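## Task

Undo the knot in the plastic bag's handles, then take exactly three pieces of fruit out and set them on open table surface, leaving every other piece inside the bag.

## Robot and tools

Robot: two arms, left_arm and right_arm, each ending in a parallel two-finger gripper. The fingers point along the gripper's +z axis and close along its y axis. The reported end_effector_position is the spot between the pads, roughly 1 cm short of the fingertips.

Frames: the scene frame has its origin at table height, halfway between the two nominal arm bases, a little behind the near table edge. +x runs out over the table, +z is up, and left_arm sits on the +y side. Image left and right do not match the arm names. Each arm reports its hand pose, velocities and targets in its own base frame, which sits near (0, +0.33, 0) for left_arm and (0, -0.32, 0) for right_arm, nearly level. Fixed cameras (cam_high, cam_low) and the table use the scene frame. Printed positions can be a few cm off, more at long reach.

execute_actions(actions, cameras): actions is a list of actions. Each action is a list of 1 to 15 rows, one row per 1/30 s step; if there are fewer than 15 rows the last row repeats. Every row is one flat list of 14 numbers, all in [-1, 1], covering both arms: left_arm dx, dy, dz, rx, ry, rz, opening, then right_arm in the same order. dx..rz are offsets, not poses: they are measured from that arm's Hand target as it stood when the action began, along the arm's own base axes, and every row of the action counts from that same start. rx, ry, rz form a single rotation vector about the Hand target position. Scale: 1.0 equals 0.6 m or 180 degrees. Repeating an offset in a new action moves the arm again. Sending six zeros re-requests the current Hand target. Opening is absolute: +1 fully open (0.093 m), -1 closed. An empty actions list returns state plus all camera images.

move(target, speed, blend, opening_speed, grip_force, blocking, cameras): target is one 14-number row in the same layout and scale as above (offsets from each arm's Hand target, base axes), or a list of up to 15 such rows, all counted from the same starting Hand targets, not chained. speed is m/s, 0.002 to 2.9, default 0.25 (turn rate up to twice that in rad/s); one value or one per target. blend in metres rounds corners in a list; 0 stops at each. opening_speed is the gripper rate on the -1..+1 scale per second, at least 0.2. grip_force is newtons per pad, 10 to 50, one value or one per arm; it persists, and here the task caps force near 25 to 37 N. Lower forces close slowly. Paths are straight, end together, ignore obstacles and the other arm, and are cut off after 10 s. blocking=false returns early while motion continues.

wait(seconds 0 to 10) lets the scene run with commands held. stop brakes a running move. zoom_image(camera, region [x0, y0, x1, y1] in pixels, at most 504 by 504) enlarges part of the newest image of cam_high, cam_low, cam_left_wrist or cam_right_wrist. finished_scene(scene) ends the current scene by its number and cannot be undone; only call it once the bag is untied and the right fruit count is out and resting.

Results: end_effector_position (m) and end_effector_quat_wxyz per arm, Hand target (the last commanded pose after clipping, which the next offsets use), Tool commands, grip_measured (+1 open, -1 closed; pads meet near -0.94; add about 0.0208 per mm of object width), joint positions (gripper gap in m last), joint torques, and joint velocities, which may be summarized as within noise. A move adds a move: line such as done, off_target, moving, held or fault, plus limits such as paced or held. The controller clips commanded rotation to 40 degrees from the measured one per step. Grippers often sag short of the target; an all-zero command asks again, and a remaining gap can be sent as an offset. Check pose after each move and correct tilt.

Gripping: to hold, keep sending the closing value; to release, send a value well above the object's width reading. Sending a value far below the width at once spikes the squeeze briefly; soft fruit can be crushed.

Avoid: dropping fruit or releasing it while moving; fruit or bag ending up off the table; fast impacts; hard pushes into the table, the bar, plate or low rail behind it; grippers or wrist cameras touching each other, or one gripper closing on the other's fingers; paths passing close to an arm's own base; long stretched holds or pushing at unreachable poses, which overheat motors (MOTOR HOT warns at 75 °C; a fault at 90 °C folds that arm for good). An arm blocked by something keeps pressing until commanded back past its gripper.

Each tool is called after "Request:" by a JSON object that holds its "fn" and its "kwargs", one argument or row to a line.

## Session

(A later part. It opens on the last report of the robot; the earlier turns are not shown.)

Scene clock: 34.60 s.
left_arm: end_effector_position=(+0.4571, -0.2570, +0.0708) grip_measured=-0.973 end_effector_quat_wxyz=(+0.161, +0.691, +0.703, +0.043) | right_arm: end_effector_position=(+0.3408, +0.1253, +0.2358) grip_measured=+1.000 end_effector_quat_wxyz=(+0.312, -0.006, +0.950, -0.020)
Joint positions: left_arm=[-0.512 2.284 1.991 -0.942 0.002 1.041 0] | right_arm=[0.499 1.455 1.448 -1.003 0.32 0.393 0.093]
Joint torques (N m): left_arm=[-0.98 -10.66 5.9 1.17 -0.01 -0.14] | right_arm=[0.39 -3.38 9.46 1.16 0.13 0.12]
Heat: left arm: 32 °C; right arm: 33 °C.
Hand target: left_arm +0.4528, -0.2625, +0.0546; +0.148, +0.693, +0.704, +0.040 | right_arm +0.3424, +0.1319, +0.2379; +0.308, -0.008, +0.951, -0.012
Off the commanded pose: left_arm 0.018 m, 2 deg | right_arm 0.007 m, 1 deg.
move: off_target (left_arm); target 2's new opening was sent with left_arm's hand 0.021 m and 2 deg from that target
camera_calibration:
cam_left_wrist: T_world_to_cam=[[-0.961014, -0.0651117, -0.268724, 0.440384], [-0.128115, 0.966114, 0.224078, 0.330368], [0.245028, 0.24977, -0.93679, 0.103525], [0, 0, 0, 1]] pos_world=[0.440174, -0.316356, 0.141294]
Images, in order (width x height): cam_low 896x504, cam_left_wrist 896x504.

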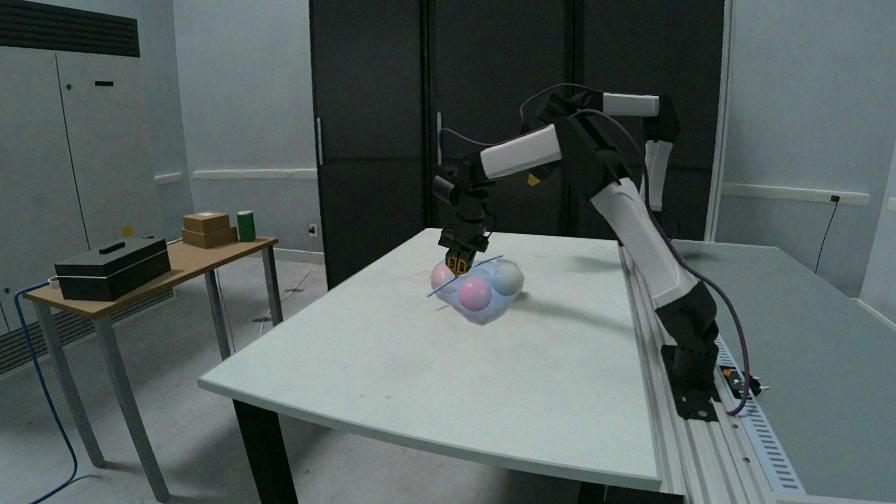

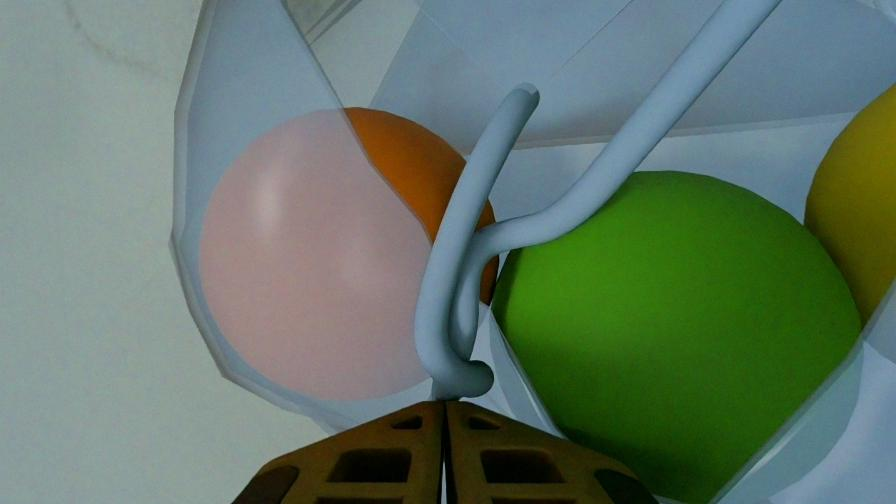

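Request:
{"fn": "move", "kwargs": {
  "target": [0, 0.04, 0.09, 0, 0, 0, -1, 0, 0, 0, 0, 0, 0, 1],
  "cameras": ["cam_left_wrist","cam_low"],
  "speed": 0.08
}}

Request:
{"fn": "zoom_image", "kwargs": {
  "camera": "cam_low",
  "region": [420, 220, 520, 310]
}}

Scene clock: 36.50 s.
left_arm: end_effector_position=(+0.4516, -0.2370, +0.0868) grip_measured=-0.973 end_effector_quat_wxyz=(+0.130, +0.691, +0.710, +0.038) | right_arm: end_effector_position=(+0.3408, +0.1253, +0.2358) grip_measured=+1.000 end_effector_quat_wxyz=(+0.312, -0.006, +0.950, -0.020)
Joint positions: left_arm=[-0.483 2.284 2.072 -1.087 0.002 1.06 0] | right_arm=[0.499 1.455 1.448 -1.003 0.32 0.393 0.093]
Joint torques (N m): left_arm=[0.32 -15.08 8.58 0.81 0.15 0.12] | right_arm=[0.32 -3.52 9.46 1.15 0.13 0.14]
Heat: left arm: 33 °C; right arm: 33 °C.
Hand target: left_arm +0.4528, -0.2385, +0.1086; +0.148, +0.693, +0.704, +0.040 | right_arm +0.3424, +0.1319, +0.2379; +0.308, -0.008, +0.951, -0.012
Off the commanded pose: left_arm 0.022 m, 2 deg | right_arm 0.007 m, 1 deg.
move: off_target (left_arm)
camera_calibration:
cam_left_wrist: T_world_to_cam=[[-0.973225, -0.0672614, -0.219794, 0.441565], [-0.125837, 0.956112, 0.264603, 0.299804], [0.19235, 0.285176, -0.938976, 0.14724], [0, 0, 0, 1]] pos_world=[0.439147, -0.298935, 0.155979]
Images, in order (width x height): cam_low 896x504, cam_left_wrist 896x504.

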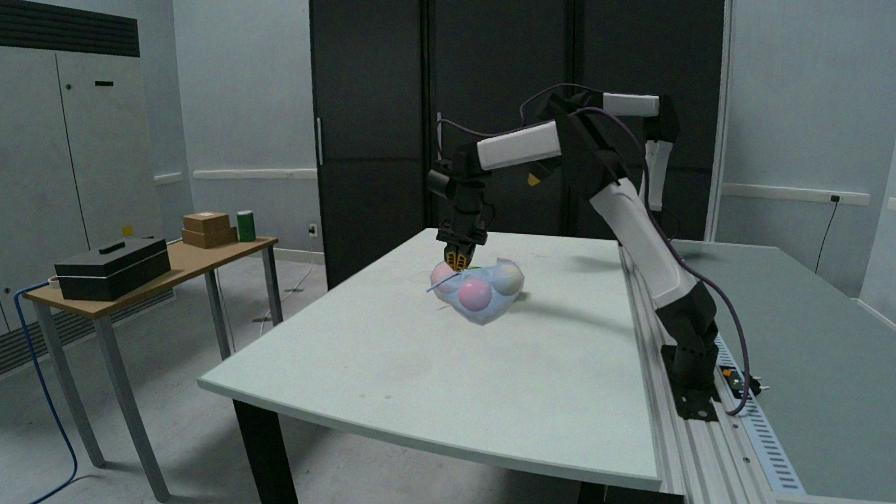

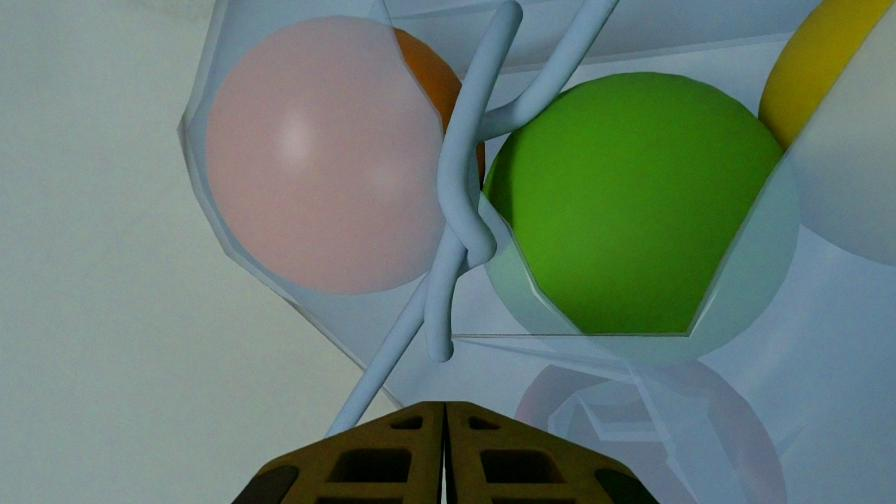

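Scaled by 5.040 from the camera's 896x504 image, which has a finer 1280x720 frame.

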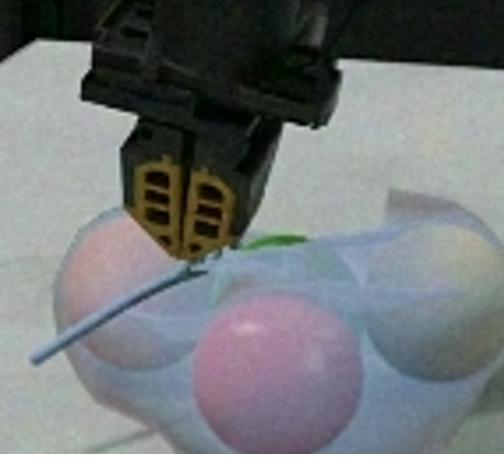

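Request:
{"fn": "move", "kwargs": {
  "target": [
    [0, 0.03, 0.06, 0, 0, 0, -1, 0, 0, 0, 0, 0, 0, 1],
    [0, -0.08, 0.045, 0, 0, 0, -0.45, 0, 0, 0, 0, 0, 0, 1]
  ],
  "cameras": ["cam_left_wrist","cam_low"],
  "speed": 0.15
}}

Request:
{"fn": "zoom_image", "kwargs": {
  "camera": "cam_low",
  "region": [420, 220, 520, 310]
}}

Scene clock: 42.70 s.
left_arm: end_effector_position=(+0.4531, -0.2854, +0.1448) grip_measured=-0.452 end_effector_quat_wxyz=(+0.161, +0.695, +0.700, +0.040) | right_arm: end_effector_position=(+0.3408, +0.1253, +0.2358) grip_measured=+1.000 end_effector_quat_wxyz=(+0.312, -0.006, +0.950, -0.020)
Joint positions: left_arm=[-0.565 2.428 2.543 -1.352 -0.008 1 0.024] | right_arm=[0.499 1.455 1.448 -1.003 0.32 0.393 0.093]
Joint torques (N m): left_arm=[-0.2 -10.96 8.34 0.91 -0.04 -0.14] | right_arm=[0.4 -3.49 9.36 1.16 0.13 0.11]
Heat: left arm: 36 °C; right arm: 34 °C.
Hand target: left_arm +0.4528, -0.2866, +0.1356; +0.148, +0.693, +0.704, +0.040 | right_arm +0.3424, +0.1319, +0.2379; +0.308, -0.008, +0.951, -0.012
Off the commanded pose: left_arm 0.009 m, 2 deg | right_arm 0.007 m, 1 deg.
move: done
camera_calibration:
cam_left_wrist: T_world_to_cam=[[-0.962666, -0.0549998, -0.265045, 0.457704], [-0.116459, 0.968042, 0.22211, 0.33622], [0.244358, 0.244684, -0.938306, 0.180068], [0, 0, 0, 1]] pos_world=[0.435771, -0.344361, 0.215594]
Images, in order (width x height): cam_low 896x504, cam_left_wrist 896x504.

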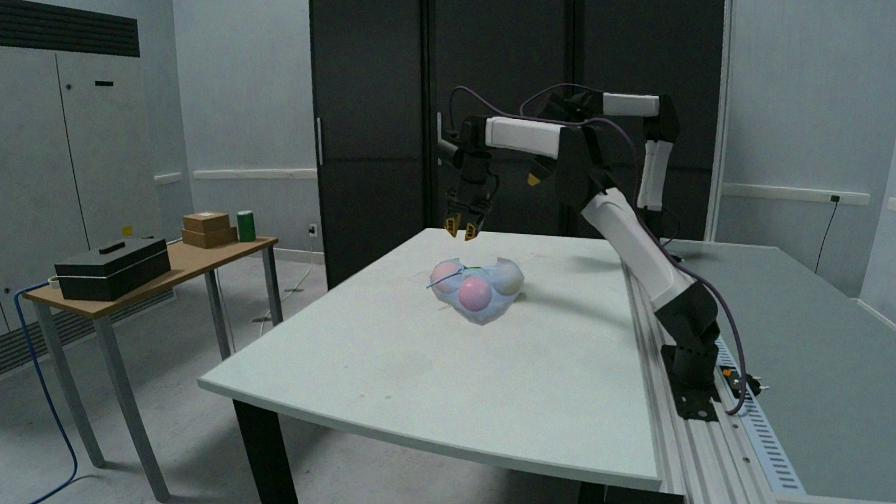

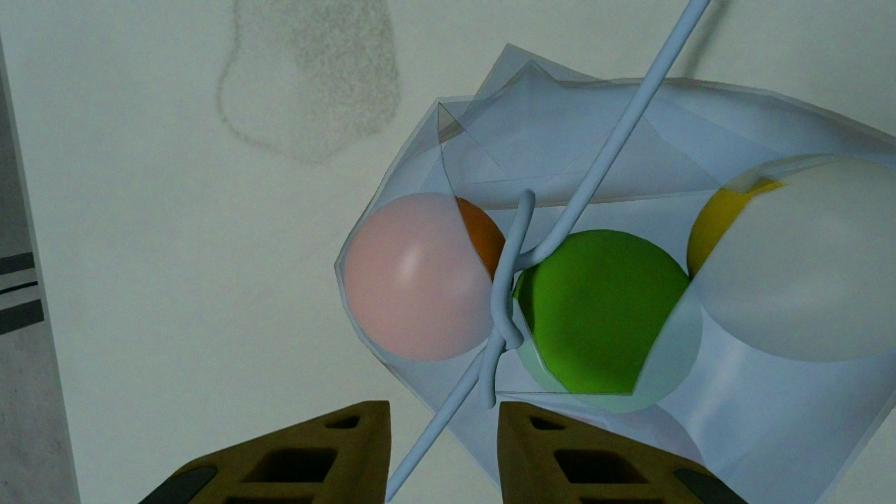

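Scaled by 5.040 from the camera's 896x504 image, which has a finer 1280x720 frame.

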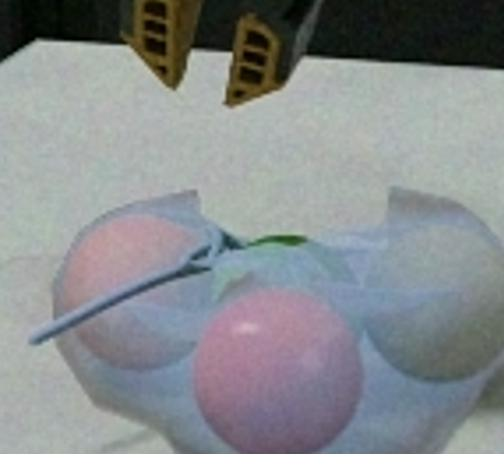

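Request:
{"fn": "move", "kwargs": {
  "target": [
    [0, -0.046, -0.06, 0, 0, 0, -0.5, 0, 0, 0, 0, 0, 0, 1],
    [0, -0.046, -0.125, 0, 0, 0, -0.5, 0, 0, 0, 0, 0, 0, 1]
  ],
  "cameras": ["cam_left_wrist","cam_low"],
  "speed": 0.12
}}

Request:
{"fn": "zoom_image", "kwargs": {
  "camera": "cam_low",
  "region": [420, 220, 520, 310]
}}

Scene clock: 46.33 s.
left_arm: end_effector_position=(+0.4600, -0.3178, +0.0651) grip_measured=-0.499 end_effector_quat_wxyz=(+0.162, +0.693, +0.701, +0.037) | right_arm: end_effector_position=(+0.3408, +0.1253, +0.2358) grip_measured=+1.000 end_effector_quat_wxyz=(+0.312, -0.006, +0.950, -0.020)
Joint positions: left_arm=[-0.61 2.479 2.311 -1.069 -0.018 0.952 0.021] | right_arm=[0.499 1.455 1.448 -1.003 0.32 0.393 0.093]
Joint torques (N m): left_arm=[-0.18 -14.86 4.22 1 -0.08 -0.08] | right_arm=[0.25 -3.48 9.46 1.15 0.14 0.14]
Heat: left arm: 37 °C; right arm: 34 °C.
Hand target: left_arm +0.4529, -0.3142, +0.0606; +0.148, +0.693, +0.704, +0.040 | right_arm +0.3424, +0.1319, +0.2379; +0.308, -0.008, +0.951, -0.012
Off the commanded pose: left_arm 0.009 m, 2 deg | right_arm 0.007 m, 1 deg.
move: done
camera_calibration:
cam_left_wrist: T_world_to_cam=[[-0.96311, -0.0596877, -0.262406, 0.440089], [-0.119172, 0.968867, 0.217014, 0.388], [0.241284, 0.240279, -0.940238, 0.111581], [0, 0, 0, 1]] pos_world=[0.44317, -0.376463, 0.136193]
Images, in order (width x height): cam_low 896x504, cam_left_wrist 896x504.

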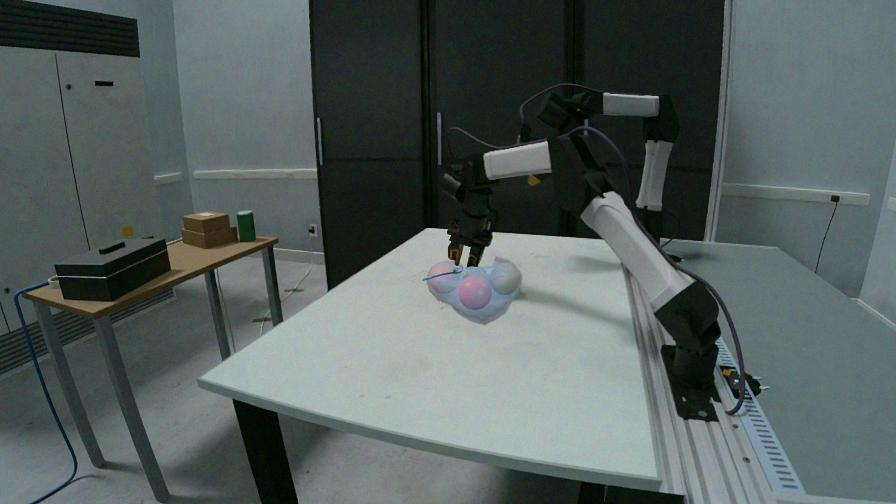

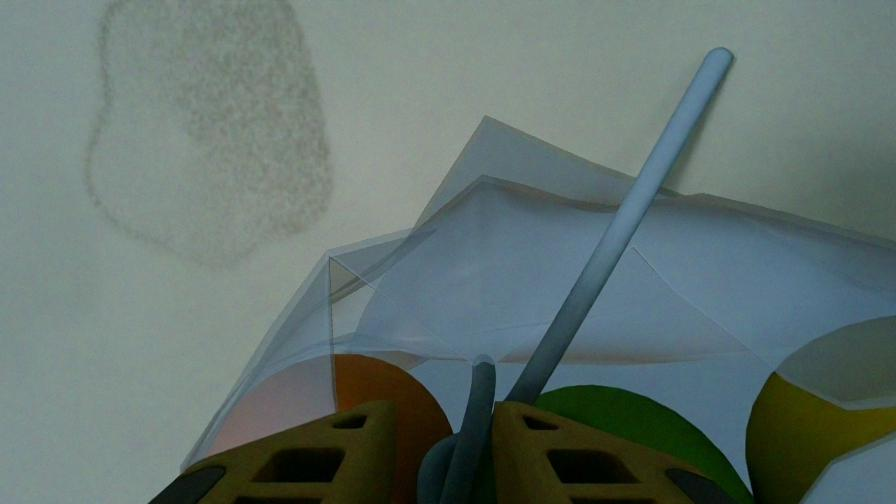

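Scaled by 5.040 from the camera's 896x504 image, which has a finer 1280x720 frame.

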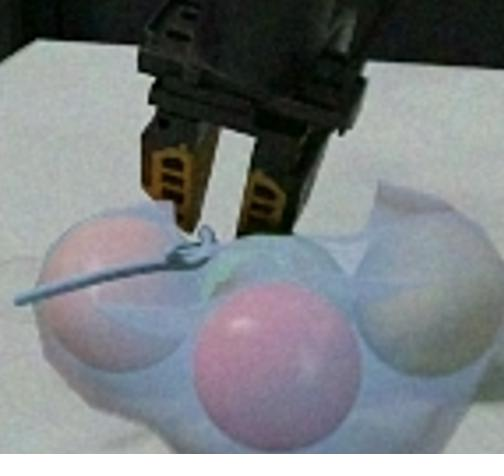

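Root R passes right between the fingers. Close.

Request:
{"fn": "move", "kwargs": {
  "target": [
    [0, -0.005, -0.01, 0, 0, 0, -0.5, 0, 0, 0, 0, 0, 0, 1],
    [0, -0.005, -0.01, 0, 0, 0, -1, 0, 0, 0, 0, 0, 0, 1],
    [0, -0.01, 0.08, 0, 0, 0, -1, 0, 0, 0, 0, 0, 0, 1]
  ],
  "cameras": ["cam_left_wrist","cam_low"],
  "speed": 0.08
}}

Request:
{"fn": "zoom_image", "kwargs": {
  "camera": "cam_low",
  "region": [420, 220, 520, 310]
}}

Scene clock: 50.13 s.
left_arm: end_effector_position=(+0.4572, -0.3144, +0.1174) grip_measured=-0.973 end_effector_quat_wxyz=(+0.161, +0.691, +0.704, +0.040) | right_arm: end_effector_position=(+0.3408, +0.1253, +0.2358) grip_measured=+1.000 end_effector_quat_wxyz=(+0.312, -0.006, +0.950, -0.020)
Joint positions: left_arm=[-0.61 2.546 2.65 -1.343 -0.025 0.947 0] | right_arm=[0.499 1.455 1.448 -1.003 0.32 0.393 0.093]
Joint torques (N m): left_arm=[-1.03 -11.84 8.29 0.94 -0.05 -0.13] | right_arm=[0.28 -3.49 9.44 1.16 0.12 0.13]
Heat: left arm: 38 °C; right arm: 35 °C.
Hand target: left_arm +0.4528, -0.3201, +0.1085; +0.148, +0.693, +0.704, +0.040 | right_arm +0.3424, +0.1319, +0.2379; +0.308, -0.008, +0.951, -0.012
Off the commanded pose: left_arm 0.011 m, 1 deg | right_arm 0.007 m, 1 deg.
move: off_target (left_arm); target 2's new opening was sent with left_arm's hand 0.014 m and 2 deg from that target
camera_calibration:
cam_left_wrist: T_world_to_cam=[[-0.962421, -0.0653967, -0.26357, 0.449284], [-0.12646, 0.966839, 0.221877, 0.375142], [0.24032, 0.24687, -0.938777, 0.16299], [0, 0, 0, 1]] pos_world=[0.440671, -0.373558, 0.188193]
Images, in order (width x height): cam_low 896x504, cam_left_wrist 896x504.

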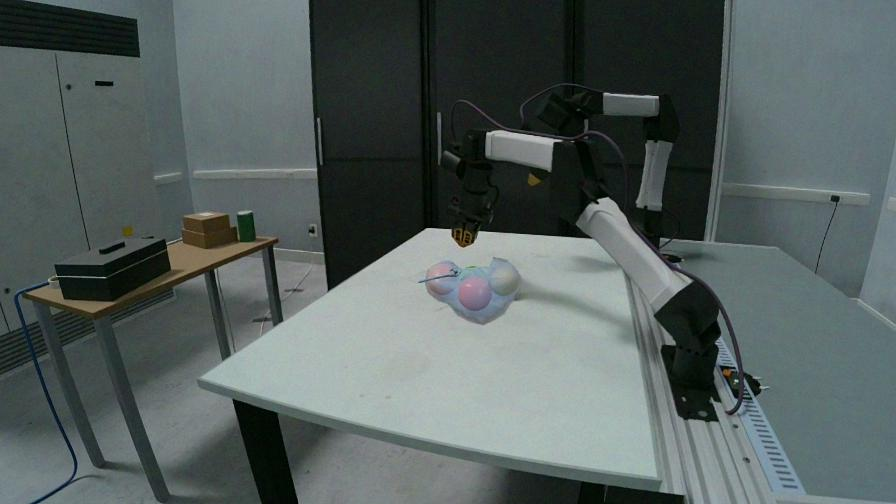

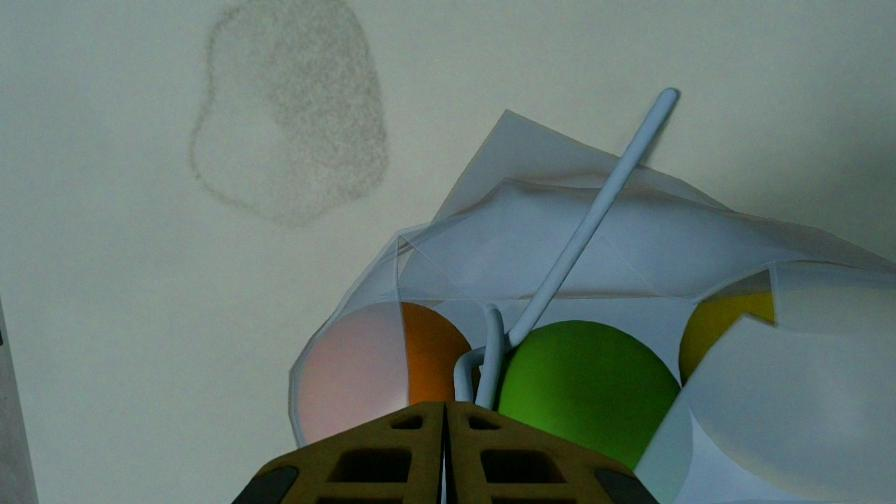

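Scaled by 5.040 from the camera's 896x504 image, which has a finer 1280x720 frame.

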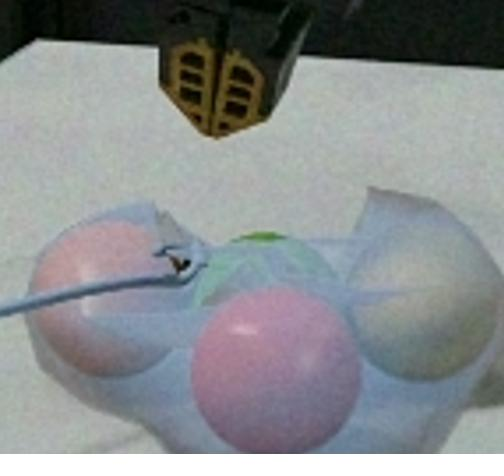

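Request:
{"fn": "move", "kwargs": {
  "target": [0, 0.12, 0.06, 0, 0, 0, -0.5, 0, 0, 0, 0, 0, 0, 1],
  "cameras": ["cam_left_wrist"]
}}

Request:
{"fn": "zoom_image", "kwargs": {
  "camera": "cam_left_wrist",
  "region": [400, 100, 700, 400]
}}

Scene clock: 51.80 s.
left_arm: end_effector_position=(+0.4565, -0.2399, +0.1370) grip_measured=-0.502 end_effector_quat_wxyz=(+0.134, +0.685, +0.715, +0.044) | right_arm: end_effector_position=(+0.3408, +0.1253, +0.2358) grip_measured=+1.000 end_effector_quat_wxyz=(+0.312, -0.006, +0.950, -0.020)
Joint positions: left_arm=[-0.488 2.347 2.38 -1.32 -0.012 1.042 0.021] | right_arm=[0.499 1.455 1.448 -1.003 0.32 0.393 0.093]
Joint torques (N m): left_arm=[-0.81 -14.76 4.9 1.14 0.24 0.15] | right_arm=[0.34 -3.41 9.43 1.16 0.14 0.14]
Heat: left arm: 38 °C; right arm: 35 °C.
Hand target: left_arm +0.4528, -0.2482, +0.1446; +0.148, +0.693, +0.704, +0.040 | right_arm +0.3424, +0.1319, +0.2379; +0.308, -0.008, +0.951, -0.012
Off the commanded pose: left_arm 0.012 m, 2 deg | right_arm 0.007 m, 1 deg.
move: off_target (left_arm)
camera_calibration:
cam_left_wrist: T_world_to_cam=[[-0.968851, -0.0820612, -0.233652, 0.453511], [-0.144574, 0.953454, 0.264621, 0.297812], [0.201062, 0.290158, -0.935619, 0.190917], [0, 0, 0, 1]] pos_world=[0.444055, -0.30213, 0.205782]
Images, in order (width x height): cam_left_wrist 896x504.

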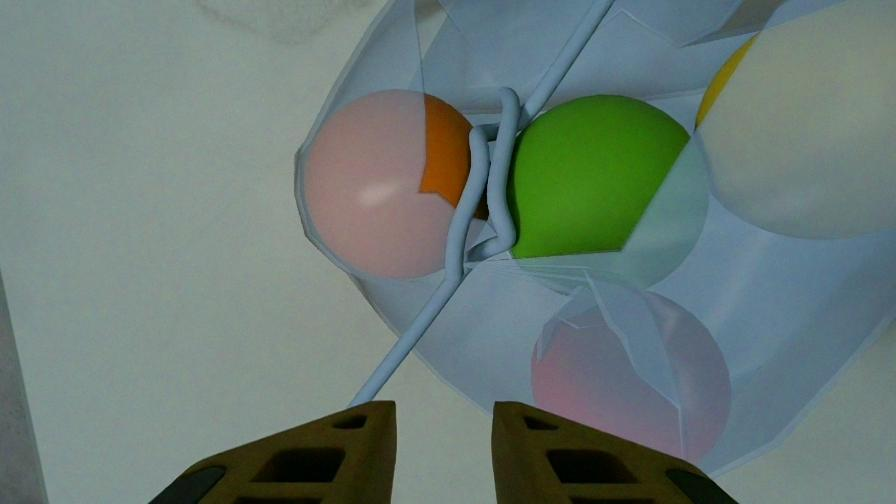

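Scaled by 1.680 from the camera's 896x504 image, which has a finer 1280x720 frame.

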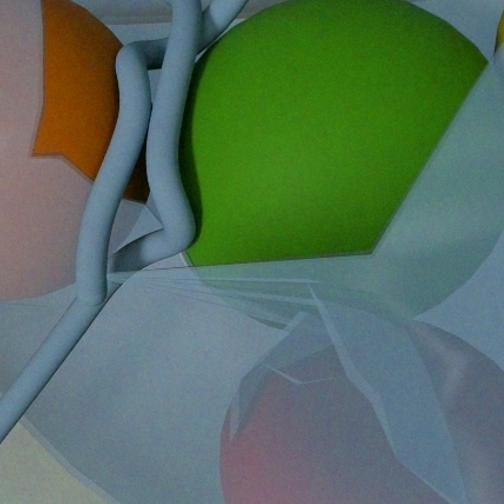

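Request:
{"fn": "move", "kwargs": {
  "target": [
    [0.024, -0.053, -0.08, 0, 0, 0, -0.5, 0, 0, 0, 0, 0, 0, 1],
    [0.024, -0.053, -0.135, 0, 0, 0, -0.5, 0, 0, 0, 0, 0, 0, 1]
  ],
  "cameras": ["cam_left_wrist","cam_low"],
  "speed": 0.12
}}

Request:
{"fn": "zoom_image", "kwargs": {
  "camera": "cam_low",
  "region": [420, 220, 520, 310]
}}

Scene clock: 56.00 s.
left_arm: end_effector_position=(+0.4757, -0.2772, +0.0752) grip_measured=-0.502 end_effector_quat_wxyz=(+0.161, +0.691, +0.703, +0.047) | right_arm: end_effector_position=(+0.3408, +0.1253, +0.2358) grip_measured=+1.000 end_effector_quat_wxyz=(+0.312, -0.006, +0.950, -0.020)
Joint positions: left_arm=[-0.531 2.422 2.248 -1.059 -0.011 1.026 0.021] | right_arm=[0.499 1.455 1.448 -1.003 0.32 0.393 0.093]
Joint torques (N m): left_arm=[-0.68 -13.45 4.07 1.12 0.1 -0.11] | right_arm=[0.34 -3.51 9.43 1.16 0.14 0.14]
Heat: left arm: 40 °C; right arm: 35 °C.
Hand target: left_arm +0.4672, -0.2800, +0.0637; +0.148, +0.693, +0.704, +0.040 | right_arm +0.3424, +0.1319, +0.2379; +0.308, -0.008, +0.951, -0.012
Off the commanded pose: left_arm 0.015 m, 2 deg | right_arm 0.007 m, 1 deg.
move: off_target (left_arm)
camera_calibration:
cam_left_wrist: T_world_to_cam=[[-0.95948, -0.0629964, -0.274643, 0.458481], [-0.128781, 0.964974, 0.228563, 0.350973], [0.250625, 0.254671, -0.933986, 0.106636], [0, 0, 0, 1]] pos_world=[0.458377, -0.336954, 0.145296]
Images, in order (width x height): cam_low 896x504, cam_left_wrist 896x504.

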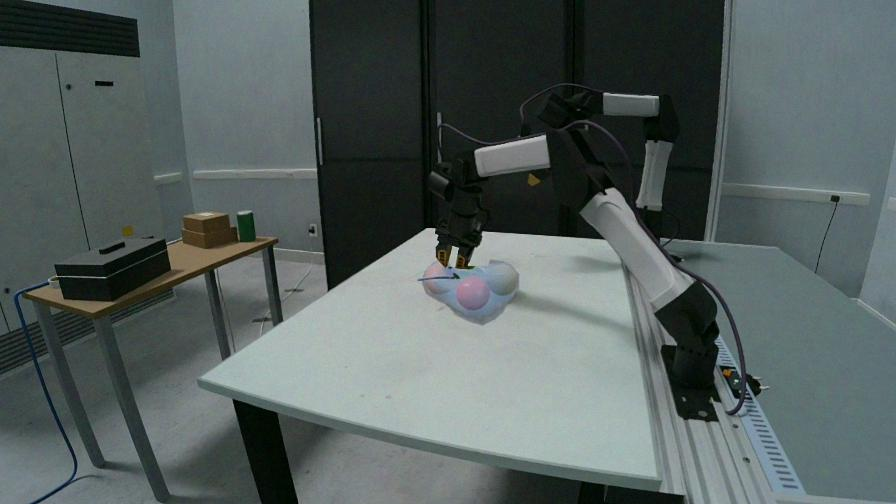

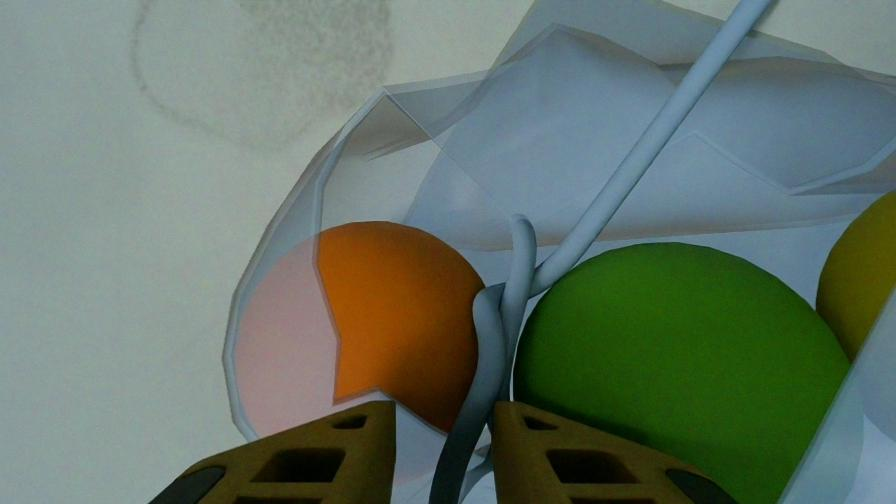

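Scaled by 5.040 from the camera's 896x504 image, which has a finer 1280x720 frame.

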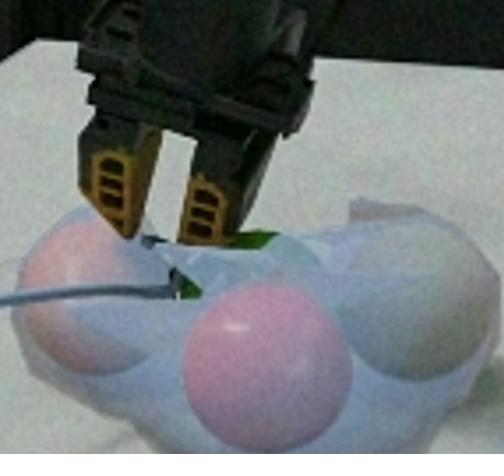

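Request:
{"fn": "move", "kwargs": {
  "target": [0, 0, -0.042, 0, 0, 0, -0.5, 0, 0, 0, 0, 0, 0, 1],
  "cameras": ["cam_left_wrist","cam_low"],
  "speed": 0.1
}}

Request:
{"fn": "zoom_image", "kwargs": {
  "camera": "cam_low",
  "region": [420, 220, 520, 310]
}}

Scene clock: 57.77 s.
left_arm: end_effector_position=(+0.4841, -0.2846, +0.0737) grip_measured=-0.501 end_effector_quat_wxyz=(+0.195, +0.688, +0.697, +0.055) | right_arm: end_effector_position=(+0.3408, +0.1253, +0.2358) grip_measured=+1.000 end_effector_quat_wxyz=(+0.312, -0.006, +0.950, -0.020)
Joint positions: left_arm=[-0.535 2.391 2.162 -0.933 -0.011 1.026 0.021] | right_arm=[0.499 1.455 1.448 -1.003 0.32 0.393 0.093]
Joint torques (N m): left_arm=[-0.43 -11.14 3.29 0.97 0.09 -0.13] | right_arm=[0.34 -3.51 9.46 1.15 0.13 0.14]
Heat: left arm: 40 °C; right arm: 35 °C.
Hand target: left_arm +0.4672, -0.2801, +0.0385; +0.148, +0.693, +0.704, +0.040 | right_arm +0.3424, +0.1319, +0.2379; +0.308, -0.008, +0.951, -0.012
Off the commanded pose: left_arm 0.039 m, 6 deg | right_arm 0.007 m, 1 deg.
move: off_target (left_arm)
camera_calibration:
cam_left_wrist: T_world_to_cam=[[-0.941355, -0.0702595, -0.330023, 0.458915], [-0.137733, 0.972897, 0.185746, 0.369225], [0.308028, 0.220308, -0.925518, 0.0667144], [0, 0, 0, 1]] pos_world=[0.462306, -0.341673, 0.144616]
Images, in order (width x height): cam_low 896x504, cam_left_wrist 896x504.

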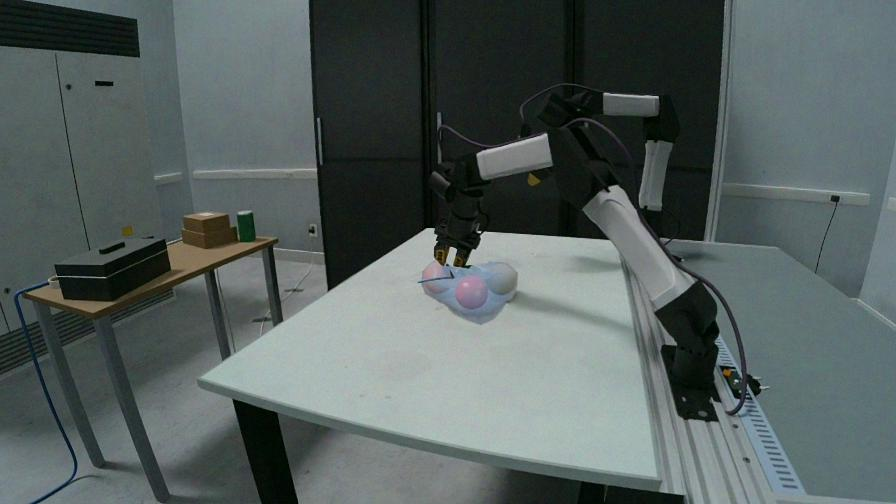

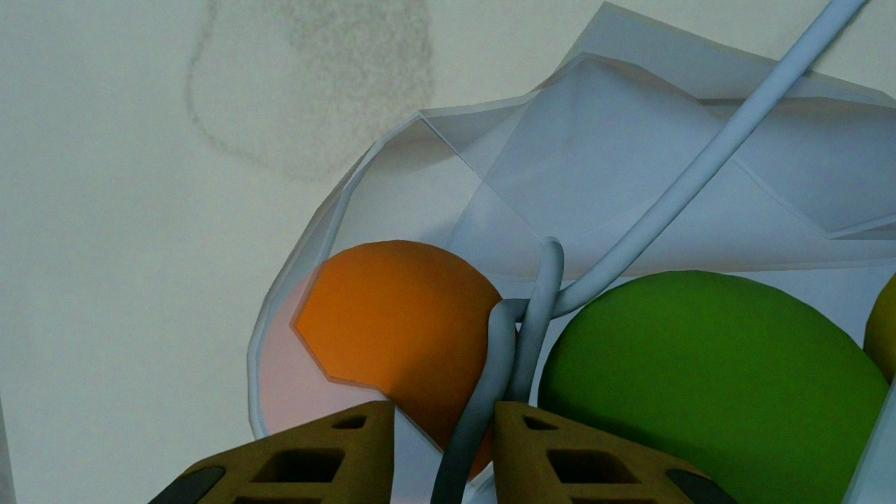

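Scaled by 5.040 from the camera's 896x504 image, which has a finer 1280x720 frame.

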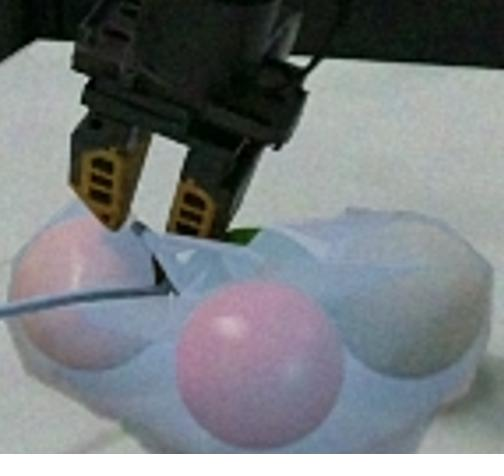

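Request:
{"fn": "move", "kwargs": {
  "target": [
    [-0.004, -0.003, -0.03, 0, 0, 0, -0.5, 0, 0, 0, 0, 0, 0, 1],
    [-0.004, -0.003, -0.03, 0, 0, 0, -1, 0, 0, 0, 0, 0, 0, 1],
    [0, 0.01, 0.08, 0, 0, 0, -1, 0, 0, 0, 0, 0, 0, 1]
  ],
  "cameras": ["cam_left_wrist","cam_low"],
  "speed": 0.08
}}

Request:
{"fn": "zoom_image", "kwargs": {
  "camera": "cam_low",
  "region": [420, 220, 520, 310]
}}

Scene clock: 61.47 s.
left_arm: end_effector_position=(+0.4673, -0.2732, +0.0939) grip_measured=-0.938 end_effector_quat_wxyz=(+0.157, +0.691, +0.704, +0.047) | right_arm: end_effector_position=(+0.3408, +0.1253, +0.2358) grip_measured=+1.000 end_effector_quat_wxyz=(+0.312, -0.006, +0.950, -0.020)
Joint positions: left_arm=[-0.534 2.386 2.261 -1.115 -0.016 1.021 0] | right_arm=[0.499 1.455 1.448 -1.003 0.32 0.393 0.093]
Joint torques (N m): left_arm=[0.39 -11.36 8.61 0.88 0.19 0.01] | right_arm=[0.34 -3.48 9.43 1.16 0.12 0.13]
Heat: left arm: 40 °C; right arm: 36 °C.
Hand target: left_arm +0.4672, -0.2740, +0.0864; +0.148, +0.693, +0.704, +0.040 | right_arm +0.3424, +0.1319, +0.2379; +0.308, -0.008, +0.951, -0.012
Off the commanded pose: left_arm 0.007 m, 1 deg | right_arm 0.007 m, 1 deg.
move: done; target 2's new opening was sent with left_arm's hand 0.059 m and 9 deg from that target
camera_calibration:
cam_left_wrist: T_world_to_cam=[[-0.960631, -0.0643241, -0.270278, 0.45563], [-0.130749, 0.963035, 0.235517, 0.341483], [0.245137, 0.261583, -0.933532, 0.129586], [0, 0, 0, 1]] pos_world=[0.450574, -0.33345, 0.163694]
Images, in order (width x height): cam_low 896x504, cam_left_wrist 896x504.

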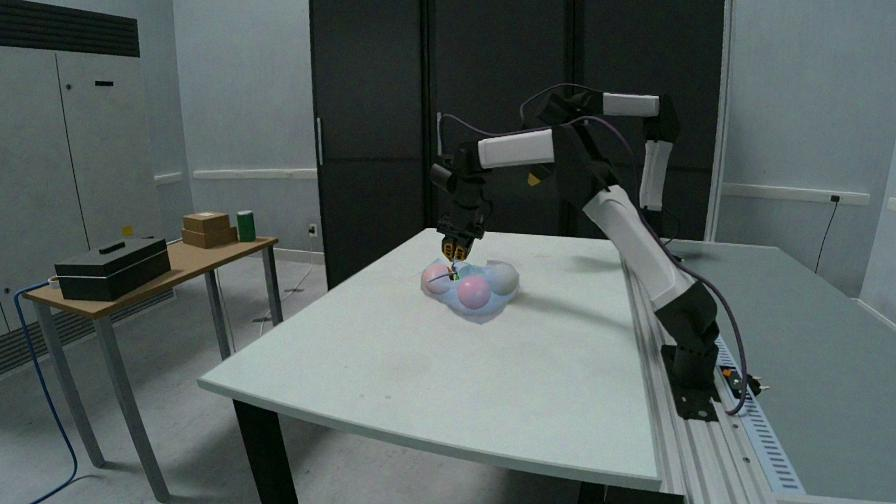

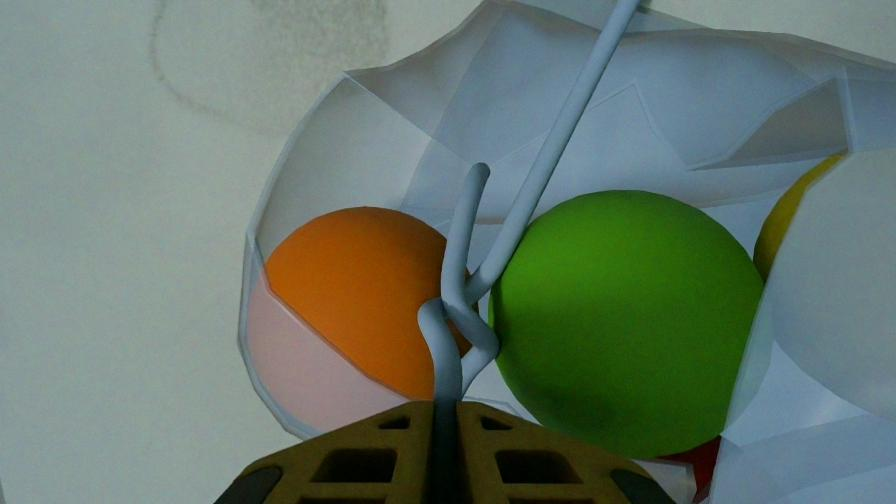

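Scaled by 5.040 from the camera's 896x504 image, which has a finer 1280x720 frame.

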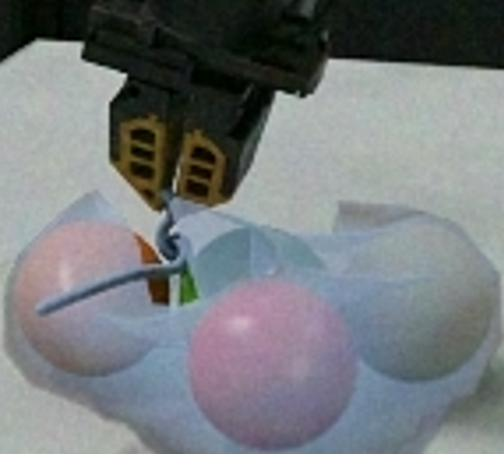

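Request:
{"fn": "move", "kwargs": {
  "target": [0, 0.1, 0.12, 0, 0, 0, -1, 0, 0, 0, 0, 0, 0, 1],
  "cameras": ["cam_left_wrist","cam_low"],
  "speed": 0.08
}}

Request:
{"fn": "zoom_image", "kwargs": {
  "camera": "cam_low",
  "region": [400, 180, 530, 320]
}}

Scene clock: 64.03 s.
left_arm: end_effector_position=(+0.4694, -0.2122, +0.1363) grip_measured=-0.938 end_effector_quat_wxyz=(+0.129, +0.690, +0.711, +0.040) | right_arm: end_effector_position=(+0.3408, +0.1253, +0.2358) grip_measured=+1.000 end_effector_quat_wxyz=(+0.312, -0.006, +0.950, -0.020)
Joint positions: left_arm=[-0.42 2.366 2.414 -1.348 0.013 1.118 0] | right_arm=[0.499 1.455 1.448 -1.003 0.32 0.393 0.093]
Joint torques (N m): left_arm=[0.25 -15.45 8.32 0.77 0.25 0.11] | right_arm=[0.34 -3.45 9.42 1.14 0.15 0.13]
Heat: left arm: 41 °C; right arm: 36 °C.
Hand target: left_arm +0.4671, -0.2140, +0.1583; +0.148, +0.693, +0.704, +0.040 | right_arm +0.3424, +0.1319, +0.2379; +0.308, -0.008, +0.951, -0.012
Off the commanded pose: left_arm 0.022 m, 2 deg | right_arm 0.007 m, 1 deg.
move: off_target (left_arm)
camera_calibration:
cam_left_wrist: T_world_to_cam=[[-0.972731, -0.0687367, -0.221518, 0.471039], [-0.128813, 0.954342, 0.269515, 0.265682], [0.192879, 0.2907, -0.937172, 0.183894], [0, 0, 0, 1]] pos_world=[0.456948, -0.274632, 0.205079]
Images, in order (width x height): cam_low 896x504, cam_left_wrist 896x504.

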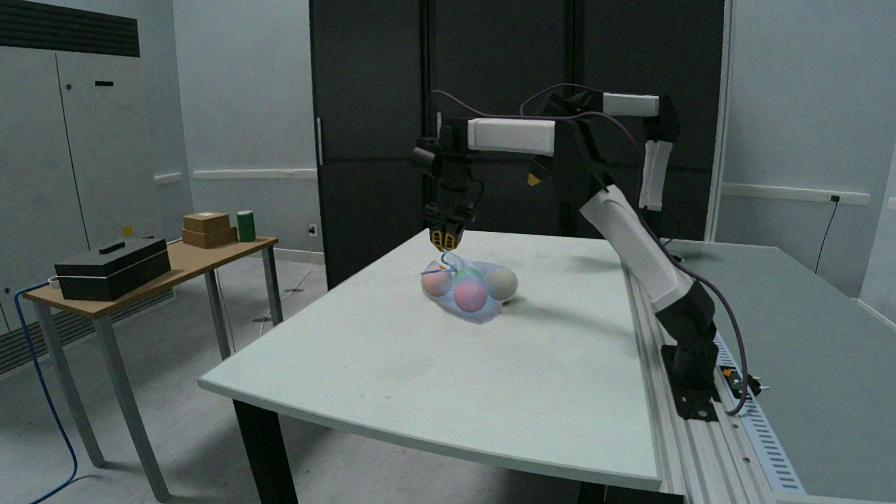

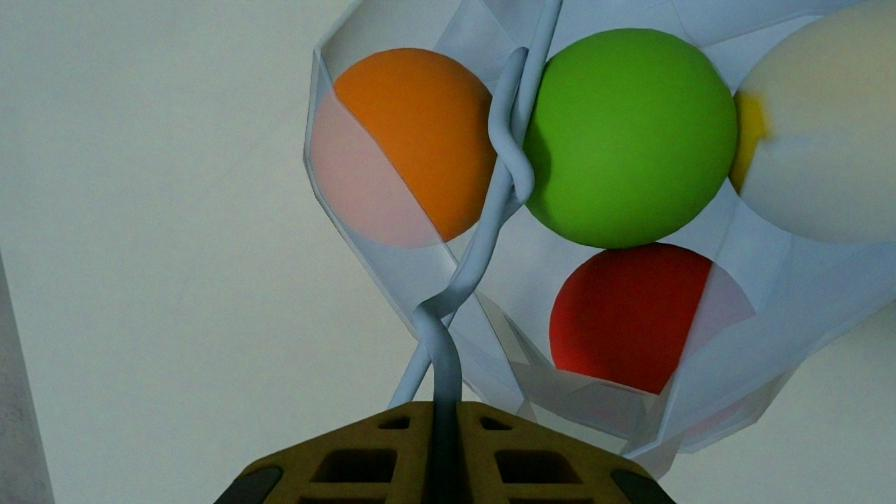

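Scaled by 3.600 from the camera's 896x504 image, which has a finer 1280x720 frame.

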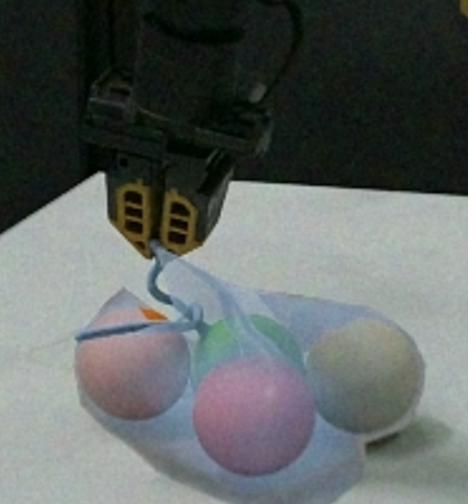

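Request:
{"fn": "move", "kwargs": {
  "target": [0, 0.12, 0.08, 0, 0, 0, -1, 0, 0, 0, 0, 0, 0, 1],
  "cameras": ["cam_left_wrist","cam_low","cam_high"],
  "speed": 0.08
}}

Request:
{"fn": "zoom_image", "kwargs": {
  "camera": "cam_low",
  "region": [400, 180, 530, 320]
}}

Scene clock: 66.17 s.
left_arm: end_effector_position=(+0.4707, -0.1409, +0.1929) grip_measured=-0.938 end_effector_quat_wxyz=(+0.138, +0.689, +0.711, +0.040) | right_arm: end_effector_position=(+0.3408, +0.1253, +0.2358) grip_measured=+1.000 end_effector_quat_wxyz=(+0.312, -0.006, +0.950, -0.020)
Joint positions: left_arm=[-0.27 2.334 2.595 -1.549 0.061 1.261 0] | right_arm=[0.499 1.455 1.448 -1.003 0.32 0.393 0.093]
Joint torques (N m): left_arm=[0.25 -13.68 7.72 0.78 0.27 0.11] | right_arm=[0.39 -3.49 9.43 1.17 0.13 0.13]
Heat: left arm: 42 °C; right arm: 36 °C.
Hand target: left_arm +0.4672, -0.1419, +0.2063; +0.148, +0.693, +0.704, +0.040 | right_arm +0.3424, +0.1319, +0.2379; +0.308, -0.008, +0.951, -0.012
Off the commanded pose: left_arm 0.014 m, 1 deg | right_arm 0.007 m, 1 deg.
joint sent to its limit (left arm) — joint 4 (wrist pitch), lower limit. The joint targets still meet the commanded pose.
move: off_target (left_arm)
camera_calibration:
cam_left_wrist: T_world_to_cam=[[-0.969568, -0.0716181, -0.234112, 0.490342], [-0.132461, 0.957659, 0.255624, 0.187403], [0.205892, 0.278856, -0.938002, 0.208307], [0, 0, 0, 1]] pos_world=[0.457355, -0.202439, 0.262283]
Images, in order (width x height): cam_high 896x504, cam_low 896x504, cam_left_wrist 896x504.

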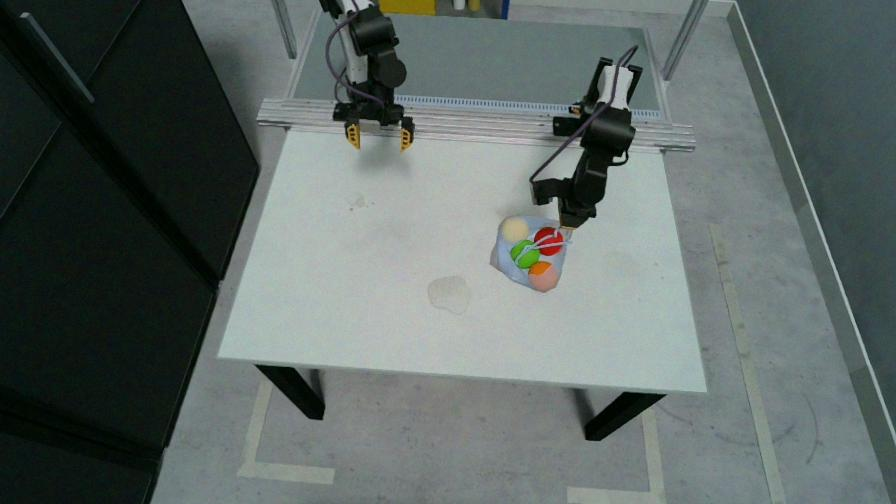

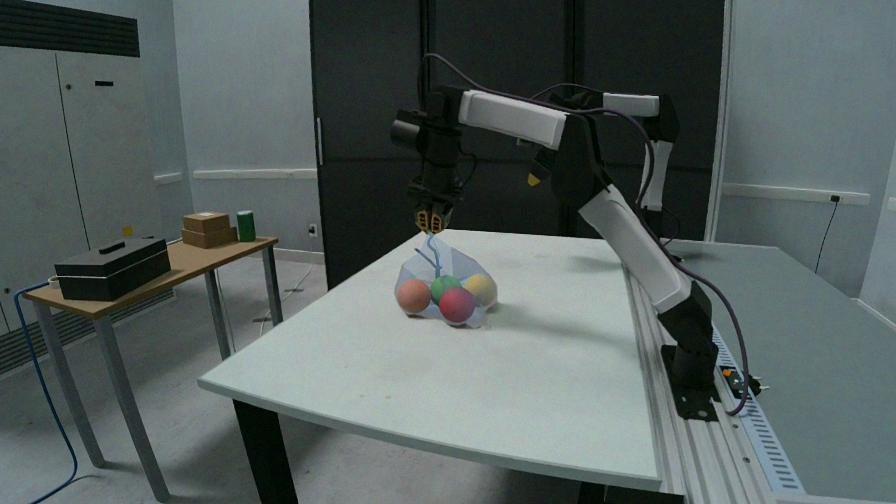

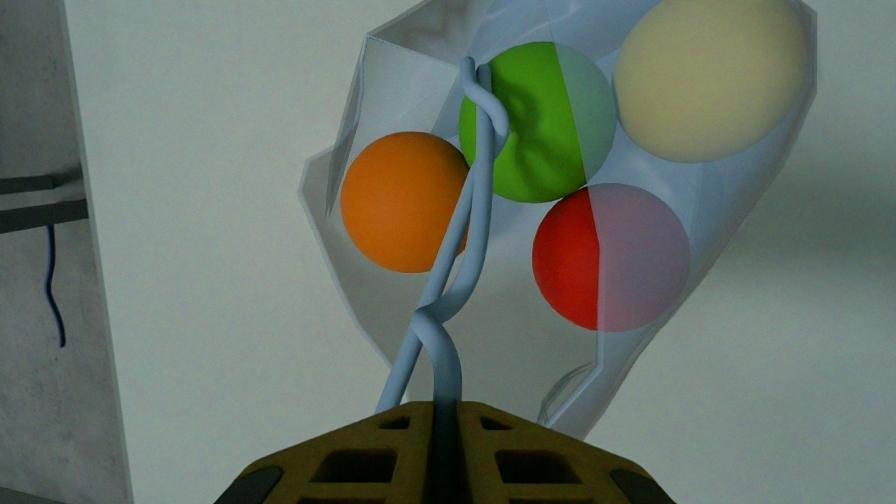

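Scaled by 3.600 from the camera's 896x504 image, which has a finer 1280x720 frame.

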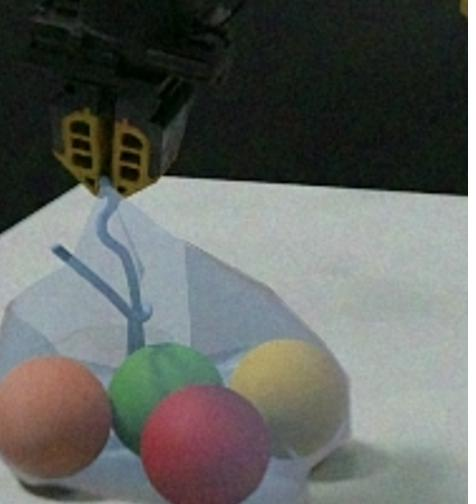

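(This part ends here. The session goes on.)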